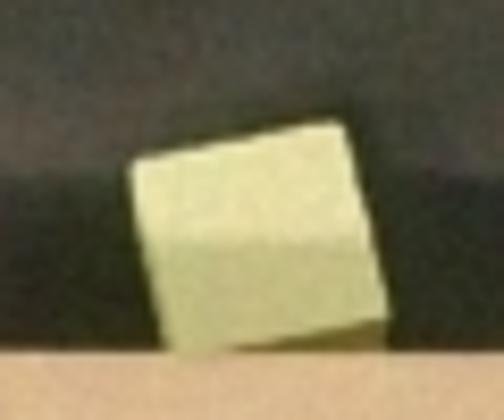

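Request:
move(
  target={"side":"left","x":0.776,"y":0.027,"z":1.12,"pitch_deg":86,"heading_deg":10,"roll_deg":0,"arc":true},
  cameras=["left_wrist_camera"],
)

Scene clock: 35.90 s.
Joint torques (N m): left_arm=[-11.37 -0.41 -2.72 12.67 0.36 0.1 0.04] | right_arm=[-16.01 -0.38 -0.32 -7.83 -0.38 -0.31 -0.07]
move: refused
base_odometry: x=+1.327 y=-0.726 heading=-0.097
turned_by_wheels: +0.000
turned_by_imu: +0.000
base_tilt: forward=+0.2 right=+0.8
base_status: not commanded
joint_positions: body_ankle_rad=-0.400 body_knee_rad=+0.700 body_waist_pitch_rad=+0.200 body_waist_roll_rad=+0.000 body_waist_yaw_rad=+0.000 left_arm_joint1_rad=+0.928 left_arm_joint2_rad=+1.252 left_arm_joint3_rad=-2.080 left_arm_joint4_rad=-2.128 left_arm_joint5_rad=-0.678 left_arm_joint6_rad=-0.763 left_arm_joint7_rad=-0.887 left_gripper_rad=+0.000 right_arm_joint1_rad=-2.443 right_arm_joint2_rad=-1.517 right_arm_joint3_rad=+1.534 right_arm_joint4_rad=-2.102 right_arm_joint5_rad=+0.311 right_arm_joint6_rad=+0.586 right_arm_joint7_rad=-0.209 right_gripper_rad=+0.000 head_yaw_rad=+0.000 head_roll_rad=+0.000 head_pitch_rad=+0.250
joint_status: not commanded
arms_held: 0
arms_held_load: -
chest: x=+0.2938 y=+0.0000 z=+1.2800 quat_wxyz=(+0.969, +0.000, +0.248, +0.000) (m; base frame)
head_camera_pose: x=+0.5527 y=+0.0277 z=+1.5234 quat_wxyz=(+0.150, -0.702, +0.678, -0.159) (m; base frame)
left_hand: x=+0.6004 y=+0.1502 z=+1.1993 quat_wxyz=(-0.130, +0.001, -0.992, +0.000) pitch_deg=+75.1 heading_deg=+0.1 roll_deg=+0.0 fingers_toward=(+0.26, +0.00, -0.97) jaws_along=(+0.00, +1.00, +0.00) (m; base frame)
left_hand_status: refused: the best posture that gets there brings the left wrist within 0.00 rad of the stop that joints 6 and 7 share (needs 0.10 rad clear). Nothing moved. A plan exists at "z" 1.08, or at "pitch_deg" 81.
right_hand: x=+0.2447 y=-0.2401 z=+0.6619 quat_wxyz=(+0.006, -0.993, +0.100, -0.056) pitch_deg=+83.6 heading_deg=+0.2 roll_deg=+191.8 fingers_toward=(+0.11, +0.00, -0.99) jaws_along=(-0.20, -0.98, -0.02) (m; base frame)
pictures: left_wrist_camera
camera_calibration:
left_wrist_camera: T_world_to_cam=[[0.0016354, -0.999982, 0.00578124, 0.135451], [-0.973476, -0.000269339, 0.228789, 0.325068], [-0.228784, -0.00600206, -0.973459, 1.43756], [0, 0, 0, 1]] pos_world=[0.645116, 0.144164, 1.32425]

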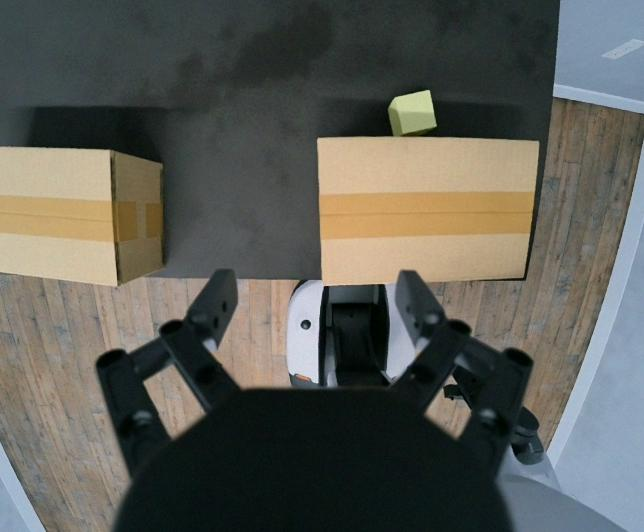

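Request:
move(
  target={"side":"left","x":0.779,"y":0.027,"z":1.12,"pitch_deg":80,"heading_deg":10,"roll_deg":0,"arc":true},
  cameras=["head_camera","left_wrist_camera"],
)

Scene clock: 39.23 s.
Joint torques (N m): left_arm=[-28.54 -8.75 -1.58 13.79 -0.1 -0.21 -0.26] | right_arm=[-16.37 -0.76 0.01 -7.82 -0.5 -0.37 -0.15]
move: done
base_odometry: x=+1.327 y=-0.726 heading=-0.097
turned_by_wheels: +0.000
turned_by_imu: +0.000
base_tilt: forward=+0.2 right=+0.9
base_status: not commanded
joint_positions: body_ankle_rad=-0.400 body_knee_rad=+0.700 body_waist_pitch_rad=+0.200 body_waist_roll_rad=+0.000 body_waist_yaw_rad=+0.000 left_arm_joint1_rad=+1.701 left_arm_joint2_rad=+1.753 left_arm_joint3_rad=-2.091 left_arm_joint4_rad=-1.259 left_arm_joint5_rad=-0.872 left_arm_joint6_rad=-0.675 left_arm_joint7_rad=-0.986 left_gripper_rad=+0.000 right_arm_joint1_rad=-2.443 right_arm_joint2_rad=-1.517 right_arm_joint3_rad=+1.534 right_arm_joint4_rad=-2.102 right_arm_joint5_rad=+0.311 right_arm_joint6_rad=+0.586 right_arm_joint7_rad=-0.209 right_gripper_rad=+0.000 head_yaw_rad=+0.000 head_roll_rad=+0.000 head_pitch_rad=+0.250
joint_status: not commanded
arms_held: 0
arms_held_load: -
chest: x=+0.2938 y=+0.0000 z=+1.2800 quat_wxyz=(+0.969, +0.000, +0.248, +0.000) (m; base frame)
head_camera_pose: x=+0.5527 y=+0.0277 z=+1.5234 quat_wxyz=(+0.150, -0.702, +0.678, -0.159) (m; base frame)
left_hand: x=+0.7794 y=+0.0272 z=+1.1207 quat_wxyz=(-0.087, +0.088, -0.992, -0.006) pitch_deg=+79.9 heading_deg=+9.1 roll_deg=-1.0 fingers_toward=(+0.17, +0.03, -0.98) jaws_along=(-0.18, +0.98, +0.00) (m; base frame)
left_hand_status: reached (straight line, to end with the hand's camera side forward, planned for 2.2 s): 1 mm and 0.2 deg off.
right_hand: x=+0.2447 y=-0.2401 z=+0.6619 quat_wxyz=(+0.006, -0.993, +0.100, -0.056) pitch_deg=+83.6 heading_deg=+0.2 roll_deg=+191.8 fingers_toward=(+0.11, +0.00, -0.99) jaws_along=(-0.20, -0.98, -0.02) (m; base frame)
pictures: head_camera, left_wrist_camera
camera_calibration:
head_camera: T_world_to_cam=[[0.0311865, -0.999315, 0.0199069, -0.0199373], [-0.90337, -0.0367041, -0.427289, 1.15126], [0.427727, -0.00465766, -0.903896, 1.14074], [0, 0, 0, 1]] pos_world=[0.552705, 0.0276454, 1.52343]
left_wrist_camera: T_world_to_cam=[[0.176308, -0.984294, 0.00895741, -0.127484], [-0.936075, -0.164843, 0.310791, 0.400738], [-0.304433, -0.0631797, -0.950436, 1.43607], [0, 0, 0, 1]] pos_world=[0.834785, 0.031308, 1.24149]

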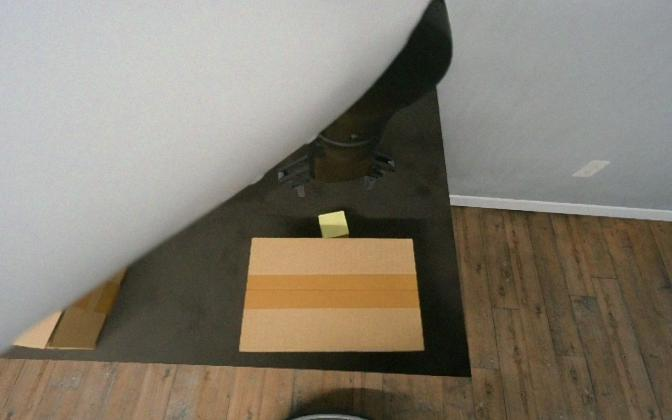

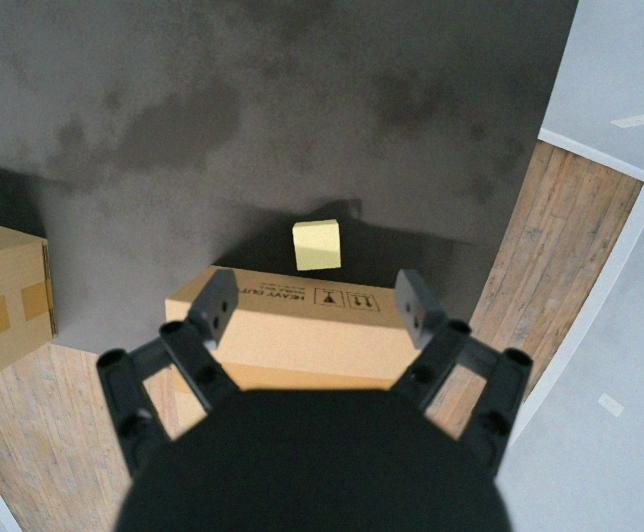

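Request:
move(
  target={"side":"left","x":0.778,"y":0.024,"z":0.976,"pitch_deg":86,"heading_deg":9,"roll_deg":0},
  cameras=["left_wrist_camera"],
)

Request:
move(
  joints={"left_gripper_rad":-0.8},
  cameras=["left_wrist_camera"],
)

Request:
move(
  target={"side":"left","x":0.778,"y":0.024,"z":1.12,"pitch_deg":80,"heading_deg":9,"roll_deg":0},
  cameras=["left_wrist_camera"],
)

Scene clock: 42.20 s.
Joint torques (N m): left_arm=[-32.87 -6.08 -2.09 12.03 0.47 0.5 0.57] | right_arm=[-15.77 -0.01 -0.05 -7.99 -0.46 -0.41 -0.18]
move: done
base_odometry: x=+1.327 y=-0.726 heading=-0.097
turned_by_wheels: +0.000
turned_by_imu: +0.000
base_tilt: forward=+0.2 right=+0.9
base_status: not commanded
joint_positions: body_ankle_rad=-0.400 body_knee_rad=+0.700 body_waist_pitch_rad=+0.200 body_waist_roll_rad=+0.000 body_waist_yaw_rad=+0.000 left_arm_joint1_rad=+2.010 left_arm_joint2_rad=+1.805 left_arm_joint3_rad=-2.008 left_arm_joint4_rad=-1.216 left_arm_joint5_rad=-0.720 left_arm_joint6_rad=-0.619 left_arm_joint7_rad=-0.777 left_gripper_rad=+0.000 right_arm_joint1_rad=-2.443 right_arm_joint2_rad=-1.517 right_arm_joint3_rad=+1.534 right_arm_joint4_rad=-2.102 right_arm_joint5_rad=+0.311 right_arm_joint6_rad=+0.586 right_arm_joint7_rad=-0.209 right_gripper_rad=+0.000 head_yaw_rad=+0.000 head_roll_rad=+0.000 head_pitch_rad=+0.250
joint_status: not commanded
arms_held: 0
arms_held_load: -
chest: x=+0.2938 y=+0.0000 z=+1.2800 quat_wxyz=(+0.969, +0.000, +0.248, +0.000) (m; base frame)
head_camera_pose: x=+0.5527 y=+0.0277 z=+1.5234 quat_wxyz=(+0.150, -0.702, +0.678, -0.159) (m; base frame)
left_hand: x=+0.7773 y=+0.0247 z=+0.9761 quat_wxyz=(-0.033, +0.079, -0.996, -0.002) pitch_deg=+86.2 heading_deg=+9.1 roll_deg=+0.0 fingers_toward=(+0.07, +0.01, -1.00) jaws_along=(-0.16, +0.99, +0.00) (m; base frame)
left_hand_status: reached (straight line, to end with the hand's camera side forward, planned for 1.0 s): 1 mm and 0.2 deg off.
right_hand: x=+0.2447 y=-0.2401 z=+0.6619 quat_wxyz=(+0.006, -0.993, +0.100, -0.056) pitch_deg=+83.6 heading_deg=+0.2 roll_deg=+191.8 fingers_toward=(+0.11, +0.00, -0.99) jaws_along=(-0.20, -0.98, -0.02) (m; base frame)
pictures: left_wrist_camera
camera_calibration:
left_wrist_camera: T_world_to_cam=[[0.159003, -0.98726, 0.00605026, -0.111837], [-0.899913, -0.14241, 0.412161, 0.315619], [-0.406048, -0.0709797, -0.911091, 1.33858], [0, 0, 0, 1]] pos_world=[0.845338, 0.0295464, 1.09016]

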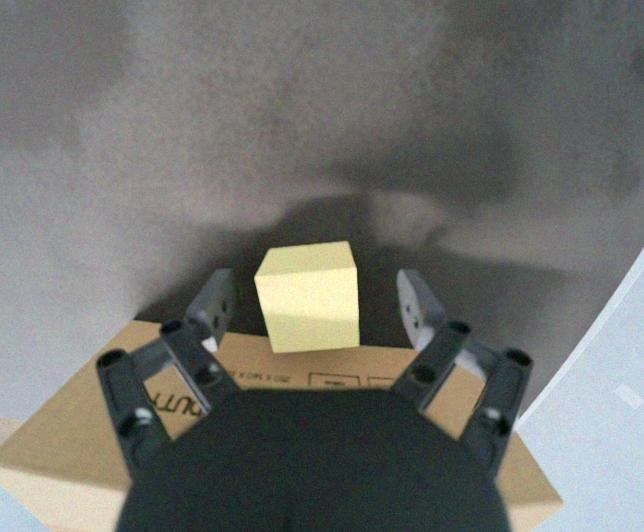

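Scene clock: 43.40 s.
Joint torques (N m): left_arm=[-32.97 -6.06 -2.39 11.79 0.47 0.42 0.42] | right_arm=[-15.87 -0.21 -0.21 -8.06 -0.38 -0.48 -0.17]
move: off_target
base_odometry: x=+1.327 y=-0.726 heading=-0.097
turned_by_wheels: +0.000
turned_by_imu: +0.000
base_tilt: forward=+0.2 right=+0.8
base_status: not commanded
joint_positions: body_ankle_rad=-0.400 body_knee_rad=+0.700 body_waist_pitch_rad=+0.200 body_waist_roll_rad=+0.000 body_waist_yaw_rad=+0.000 left_arm_joint1_rad=+2.010 left_arm_joint2_rad=+1.805 left_arm_joint3_rad=-2.008 left_arm_joint4_rad=-1.215 left_arm_joint5_rad=-0.720 left_arm_joint6_rad=-0.619 left_arm_joint7_rad=-0.776 left_gripper_rad=-0.486 right_arm_joint1_rad=-2.443 right_arm_joint2_rad=-1.517 right_arm_joint3_rad=+1.534 right_arm_joint4_rad=-2.102 right_arm_joint5_rad=+0.311 right_arm_joint6_rad=+0.586 right_arm_joint7_rad=-0.209 right_gripper_rad=+0.000 head_yaw_rad=+0.000 head_roll_rad=+0.000 head_pitch_rad=+0.250
joint_status: left_gripper_rad off_target (ended at -0.486, target -0.800)
arms_held: 0
arms_held_load: -
chest: x=+0.2938 y=+0.0000 z=+1.2800 quat_wxyz=(+0.969, +0.000, +0.248, +0.000) (m; base frame)
head_camera_pose: x=+0.5527 y=+0.0277 z=+1.5234 quat_wxyz=(+0.150, -0.702, +0.678, -0.159) (m; base frame)
left_hand: x=+0.7777 y=+0.0246 z=+0.9763 quat_wxyz=(-0.034, +0.079, -0.996, -0.002) pitch_deg=+86.1 heading_deg=+9.1 roll_deg=+0.0 fingers_toward=(+0.07, +0.01, -1.00) jaws_along=(-0.16, +0.99, +0.00) (m; base frame)
right_hand: x=+0.2447 y=-0.2401 z=+0.6619 quat_wxyz=(+0.006, -0.993, +0.100, -0.056) pitch_deg=+83.6 heading_deg=+0.2 roll_deg=+191.8 fingers_toward=(+0.11, +0.00, -0.99) jaws_along=(-0.20, -0.98, -0.02) (m; base frame)
pictures: left_wrist_camera
camera_calibration:
left_wrist_camera: T_world_to_cam=[[0.159373, -0.987196, 0.00657839, -0.112876], [-0.900242, -0.142594, 0.411377, 0.31689], [-0.405172, -0.0714847, -0.911441, 1.33863], [0, 0, 0, 1]] pos_world=[0.845641, 0.0294472, 1.09046]

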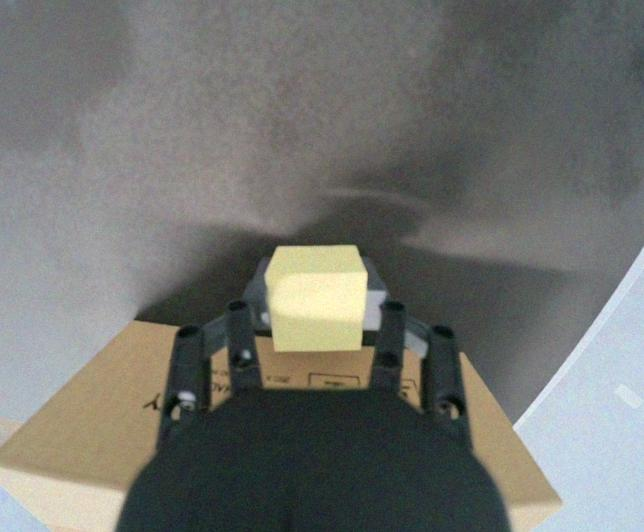

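Scene clock: 44.87 s.
Joint torques (N m): left_arm=[-30.02 -11.89 -2.12 13.09 -0.02 -0.15 -0.24] | right_arm=[-16.57 -0.35 -0.15 -7.93 -0.34 -0.41 -0.15]
move: done
base_odometry: x=+1.327 y=-0.726 heading=-0.097
turned_by_wheels: +0.000
turned_by_imu: +0.000
base_tilt: forward=+0.3 right=+0.8
base_status: not commanded
joint_positions: body_ankle_rad=-0.400 body_knee_rad=+0.700 body_waist_pitch_rad=+0.200 body_waist_roll_rad=+0.000 body_waist_yaw_rad=+0.000 left_arm_joint1_rad=+1.703 left_arm_joint2_rad=+1.761 left_arm_joint3_rad=-2.095 left_arm_joint4_rad=-1.259 left_arm_joint5_rad=-0.862 left_arm_joint6_rad=-0.685 left_arm_joint7_rad=-0.979 left_gripper_rad=-0.486 right_arm_joint1_rad=-2.443 right_arm_joint2_rad=-1.517 right_arm_joint3_rad=+1.534 right_arm_joint4_rad=-2.102 right_arm_joint5_rad=+0.311 right_arm_joint6_rad=+0.586 right_arm_joint7_rad=-0.209 right_gripper_rad=+0.000 head_yaw_rad=+0.000 head_roll_rad=+0.000 head_pitch_rad=+0.250
joint_status: not commanded
arms_held: 0
arms_held_load: -
chest: x=+0.2938 y=+0.0000 z=+1.2800 quat_wxyz=(+0.969, +0.000, +0.248, +0.000) (m; base frame)
head_camera_pose: x=+0.5527 y=+0.0277 z=+1.5234 quat_wxyz=(+0.150, -0.702, +0.678, -0.159) (m; base frame)
left_hand: x=+0.7776 y=+0.0237 z=+1.1184 quat_wxyz=(-0.087, +0.078, -0.993, -0.008) pitch_deg=+80.0 heading_deg=+9.7 roll_deg=+0.8 fingers_toward=(+0.17, +0.03, -0.98) jaws_along=(-0.16, +0.99, +0.00) (m; base frame)
left_hand_status: reached (straight line, to end with the hand's camera side forward, planned for 1.0 s): 2 mm and 0.1 deg off.
right_hand: x=+0.2447 y=-0.2401 z=+0.6619 quat_wxyz=(+0.006, -0.993, +0.100, -0.056) pitch_deg=+83.6 heading_deg=+0.2 roll_deg=+191.8 fingers_toward=(+0.11, +0.00, -0.99) jaws_along=(-0.20, -0.98, -0.02) (m; base frame)
pictures: left_wrist_camera
camera_calibration:
left_wrist_camera: T_world_to_cam=[[0.156515, -0.98767, 0.00340156, -0.108808], [-0.938601, -0.147665, 0.311808, 0.399604], [-0.307461, -0.0519953, -0.950139, 1.43494], [0, 0, 0, 1]] pos_world=[0.833286, 0.0261513, 1.23916]

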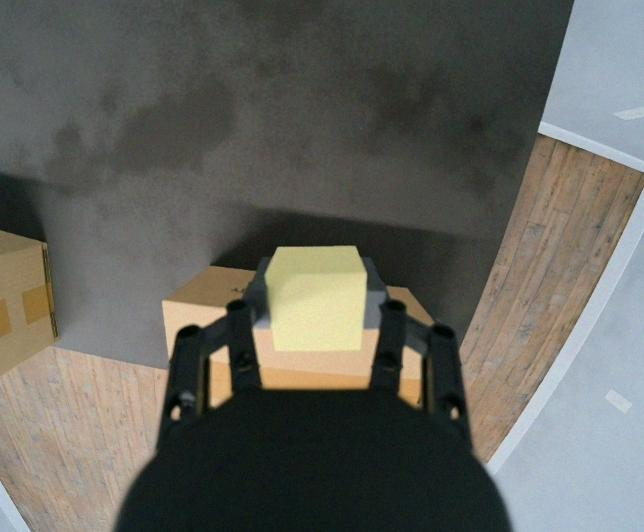

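Request:
move(
  joints={"body_waist_pitch_rad":0.0},
)

Request:
move(
  base={"translate_m":-0.75},
)

Request:
move(
  base={"rotate_rad":3.14},
  joints={"head_pitch_rad":0.0,"head_yaw_rad":-0.3},
  cameras=["head_camera","left_wrist_camera"],
)

Scene clock: 48.57 s.
Joint torques (N m): left_arm=[-26.59 -13.04 -0.68 14.04 0.44 0.14 -0.06] | right_arm=[-12.29 -0.76 0.09 -10.32 -0.49 -0.81 -0.03]
move: done
base_odometry: x=+1.327 y=-0.726 heading=-0.097
turned_by_wheels: +0.000
turned_by_imu: +0.000
base_tilt: forward=+0.3 right=+0.8
base_status: not commanded
joint_positions: body_ankle_rad=-0.400 body_knee_rad=+0.700 body_waist_pitch_rad=+0.000 body_waist_roll_rad=+0.000 body_waist_yaw_rad=+0.000 left_arm_joint1_rad=+1.703 left_arm_joint2_rad=+1.761 left_arm_joint3_rad=-2.095 left_arm_joint4_rad=-1.259 left_arm_joint5_rad=-0.862 left_arm_joint6_rad=-0.685 left_arm_joint7_rad=-0.979 left_gripper_rad=-0.486 right_arm_joint1_rad=-2.443 right_arm_joint2_rad=-1.517 right_arm_joint3_rad=+1.534 right_arm_joint4_rad=-2.102 right_arm_joint5_rad=+0.311 right_arm_joint6_rad=+0.586 right_arm_joint7_rad=-0.209 right_gripper_rad=+0.000 head_yaw_rad=+0.000 head_roll_rad=+0.000 head_pitch_rad=+0.250
joint_status: all done
arms_held: 0
arms_held_load: -
chest: x=+0.2095 y=+0.0000 z=+1.3156 quat_wxyz=(+0.989, +0.000, +0.150, +0.000) (m; base frame)
head_camera_pose: x=+0.4149 y=+0.0277 z=+1.6057 quat_wxyz=(+0.217, -0.683, +0.659, -0.229) (m; base frame)
left_hand: x=+0.7157 y=+0.0236 z=+1.2537 quat_wxyz=(-0.186, +0.078, -0.980, +0.000) pitch_deg=+68.6 heading_deg=+4.6 roll_deg=-4.5 fingers_toward=(+0.36, +0.03, -0.93) jaws_along=(-0.15, +0.99, -0.03) (m; base frame)
right_hand: x=+0.2843 y=-0.2401 z=+0.7001 quat_wxyz=(+0.016, -0.983, +0.099, -0.155) pitch_deg=+72.1 heading_deg=+0.1 roll_deg=+191.6 fingers_toward=(+0.31, +0.00, -0.95) jaws_along=(-0.19, -0.98, -0.06) (m; base frame)
pictures: none

Scene clock: 52.43 s.
Joint torques (N m): left_arm=[-26.13 -13.03 -0.41 13.96 0.39 0.31 0.06] | right_arm=[-10.9 -0.38 0.01 -10.3 -0.52 -0.84 -0.08]
move: done
base_odometry: x=+0.581 y=-0.655 heading=-0.100
turned_by_wheels: -0.003
turned_by_imu: -0.002
base_tilt: forward=+0.2 right=+0.9
base_status: done
joint_positions: body_ankle_rad=-0.400 body_knee_rad=+0.700 body_waist_pitch_rad=+0.000 body_waist_roll_rad=+0.000 body_waist_yaw_rad=+0.000 left_arm_joint1_rad=+1.703 left_arm_joint2_rad=+1.761 left_arm_joint3_rad=-2.096 left_arm_joint4_rad=-1.259 left_arm_joint5_rad=-0.863 left_arm_joint6_rad=-0.686 left_arm_joint7_rad=-0.980 left_gripper_rad=-0.486 right_arm_joint1_rad=-2.446 right_arm_joint2_rad=-1.517 right_arm_joint3_rad=+1.534 right_arm_joint4_rad=-2.102 right_arm_joint5_rad=+0.311 right_arm_joint6_rad=+0.586 right_arm_joint7_rad=-0.209 right_gripper_rad=+0.000 head_yaw_rad=+0.000 head_roll_rad=+0.000 head_pitch_rad=+0.250
joint_status: not commanded
arms_held: 0
arms_held_load: -
chest: x=+0.2091 y=+0.0000 z=+1.3157 quat_wxyz=(+0.989, +0.000, +0.149, +0.000) (m; base frame)
head_camera_pose: x=+0.4143 y=+0.0277 z=+1.6059 quat_wxyz=(+0.218, -0.683, +0.659, -0.229) (m; base frame)
left_hand: x=+0.7151 y=+0.0235 z=+1.2541 quat_wxyz=(-0.186, +0.078, -0.980, +0.000) pitch_deg=+68.6 heading_deg=+4.6 roll_deg=-4.4 fingers_toward=(+0.36, +0.03, -0.93) jaws_along=(-0.15, +0.99, -0.03) (m; base frame)
right_hand: x=+0.2827 y=-0.2401 z=+0.7000 quat_wxyz=(+0.016, -0.983, +0.099, -0.154) pitch_deg=+72.2 heading_deg=+0.1 roll_deg=+191.6 fingers_toward=(+0.31, +0.00, -0.95) jaws_along=(-0.19, -0.98, -0.06) (m; base frame)
pictures: none

Scene clock: 57.87 s.
Joint torques (N m): left_arm=[-26.21 -11.38 -0.68 13.97 0.51 0.34 0.21] | right_arm=[-11.37 0.67 0.19 -10.43 -0.42 -0.79 -0.07]
move: done
base_odometry: x=+0.581 y=-0.655 heading=+3.040
turned_by_wheels: +3.140
turned_by_imu: +3.120
base_tilt: forward=+0.2 right=+0.8
base_status: done
joint_positions: body_ankle_rad=-0.400 body_knee_rad=+0.700 body_waist_pitch_rad=+0.000 body_waist_roll_rad=+0.000 body_waist_yaw_rad=+0.000 left_arm_joint1_rad=+1.703 left_arm_joint2_rad=+1.757 left_arm_joint3_rad=-2.095 left_arm_joint4_rad=-1.259 left_arm_joint5_rad=-0.863 left_arm_joint6_rad=-0.686 left_arm_joint7_rad=-0.980 left_gripper_rad=-0.486 right_arm_joint1_rad=-2.445 right_arm_joint2_rad=-1.518 right_arm_joint3_rad=+1.534 right_arm_joint4_rad=-2.102 right_arm_joint5_rad=+0.311 right_arm_joint6_rad=+0.586 right_arm_joint7_rad=-0.209 right_gripper_rad=+0.000 head_yaw_rad=-0.300 head_roll_rad=+0.000 head_pitch_rad=+0.000
joint_status: all done
arms_held: 0
arms_held_load: -
chest: x=+0.2091 y=+0.0001 z=+1.3157 quat_wxyz=(+0.989, +0.000, +0.149, +0.000) (m; base frame)
head_camera_pose: x=+0.4034 y=-0.0029 z=+1.6378 quat_wxyz=(+0.222, -0.565, +0.699, -0.379) (m; base frame)
left_hand: x=+0.7154 y=+0.0246 z=+1.2546 quat_wxyz=(-0.185, +0.079, -0.980, +0.001) pitch_deg=+68.6 heading_deg=+4.4 roll_deg=-4.9 fingers_toward=(+0.36, +0.03, -0.93) jaws_along=(-0.15, +0.99, -0.03) (m; base frame)
right_hand: x=+0.2833 y=-0.2400 z=+0.7001 quat_wxyz=(+0.016, -0.983, +0.100, -0.154) pitch_deg=+72.2 heading_deg=+0.1 roll_deg=+191.7 fingers_toward=(+0.31, +0.00, -0.95) jaws_along=(-0.19, -0.98, -0.06) (m; base frame)
pictures: head_camera, left_wrist_camera
camera_calibration:
head_camera: T_world_to_cam=[[-0.262977, -0.957466, 0.118755, -0.091178], [-0.621716, 0.074049, -0.779734, 1.52805], [0.737775, -0.278884, -0.614745, 0.708363], [0, 0, 0, 1]] pos_world=[0.403422, -0.00289934, 1.63776]
left_wrist_camera: T_world_to_cam=[[0.15412, -0.987366, 0.0368216, -0.138923], [-0.981598, -0.148755, 0.119738, 0.570664], [-0.112748, -0.054598, -0.992122, 1.45856], [0, 0, 0, 1]] pos_world=[0.746022, 0.0273558, 1.38386]

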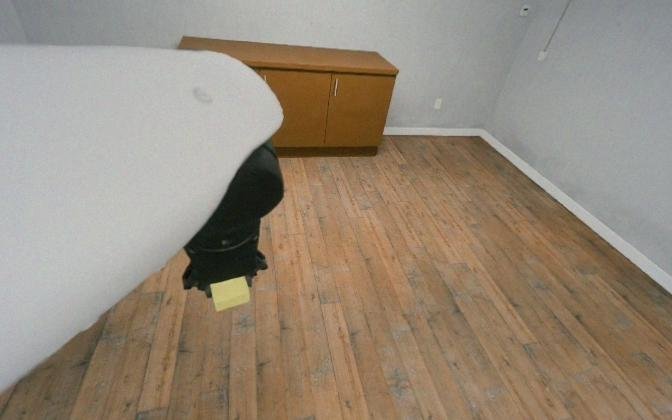

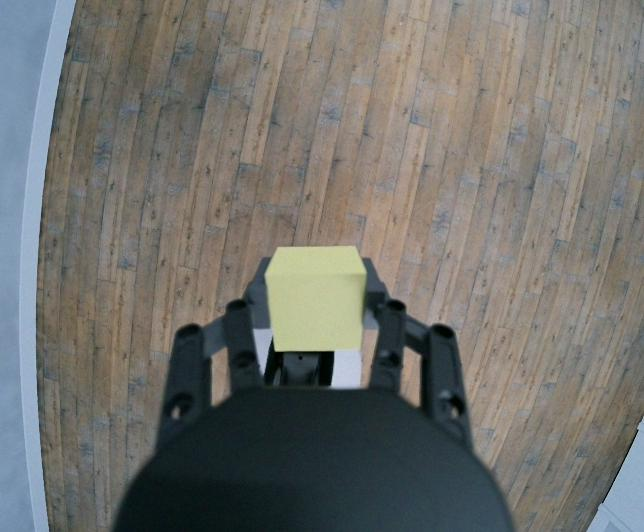

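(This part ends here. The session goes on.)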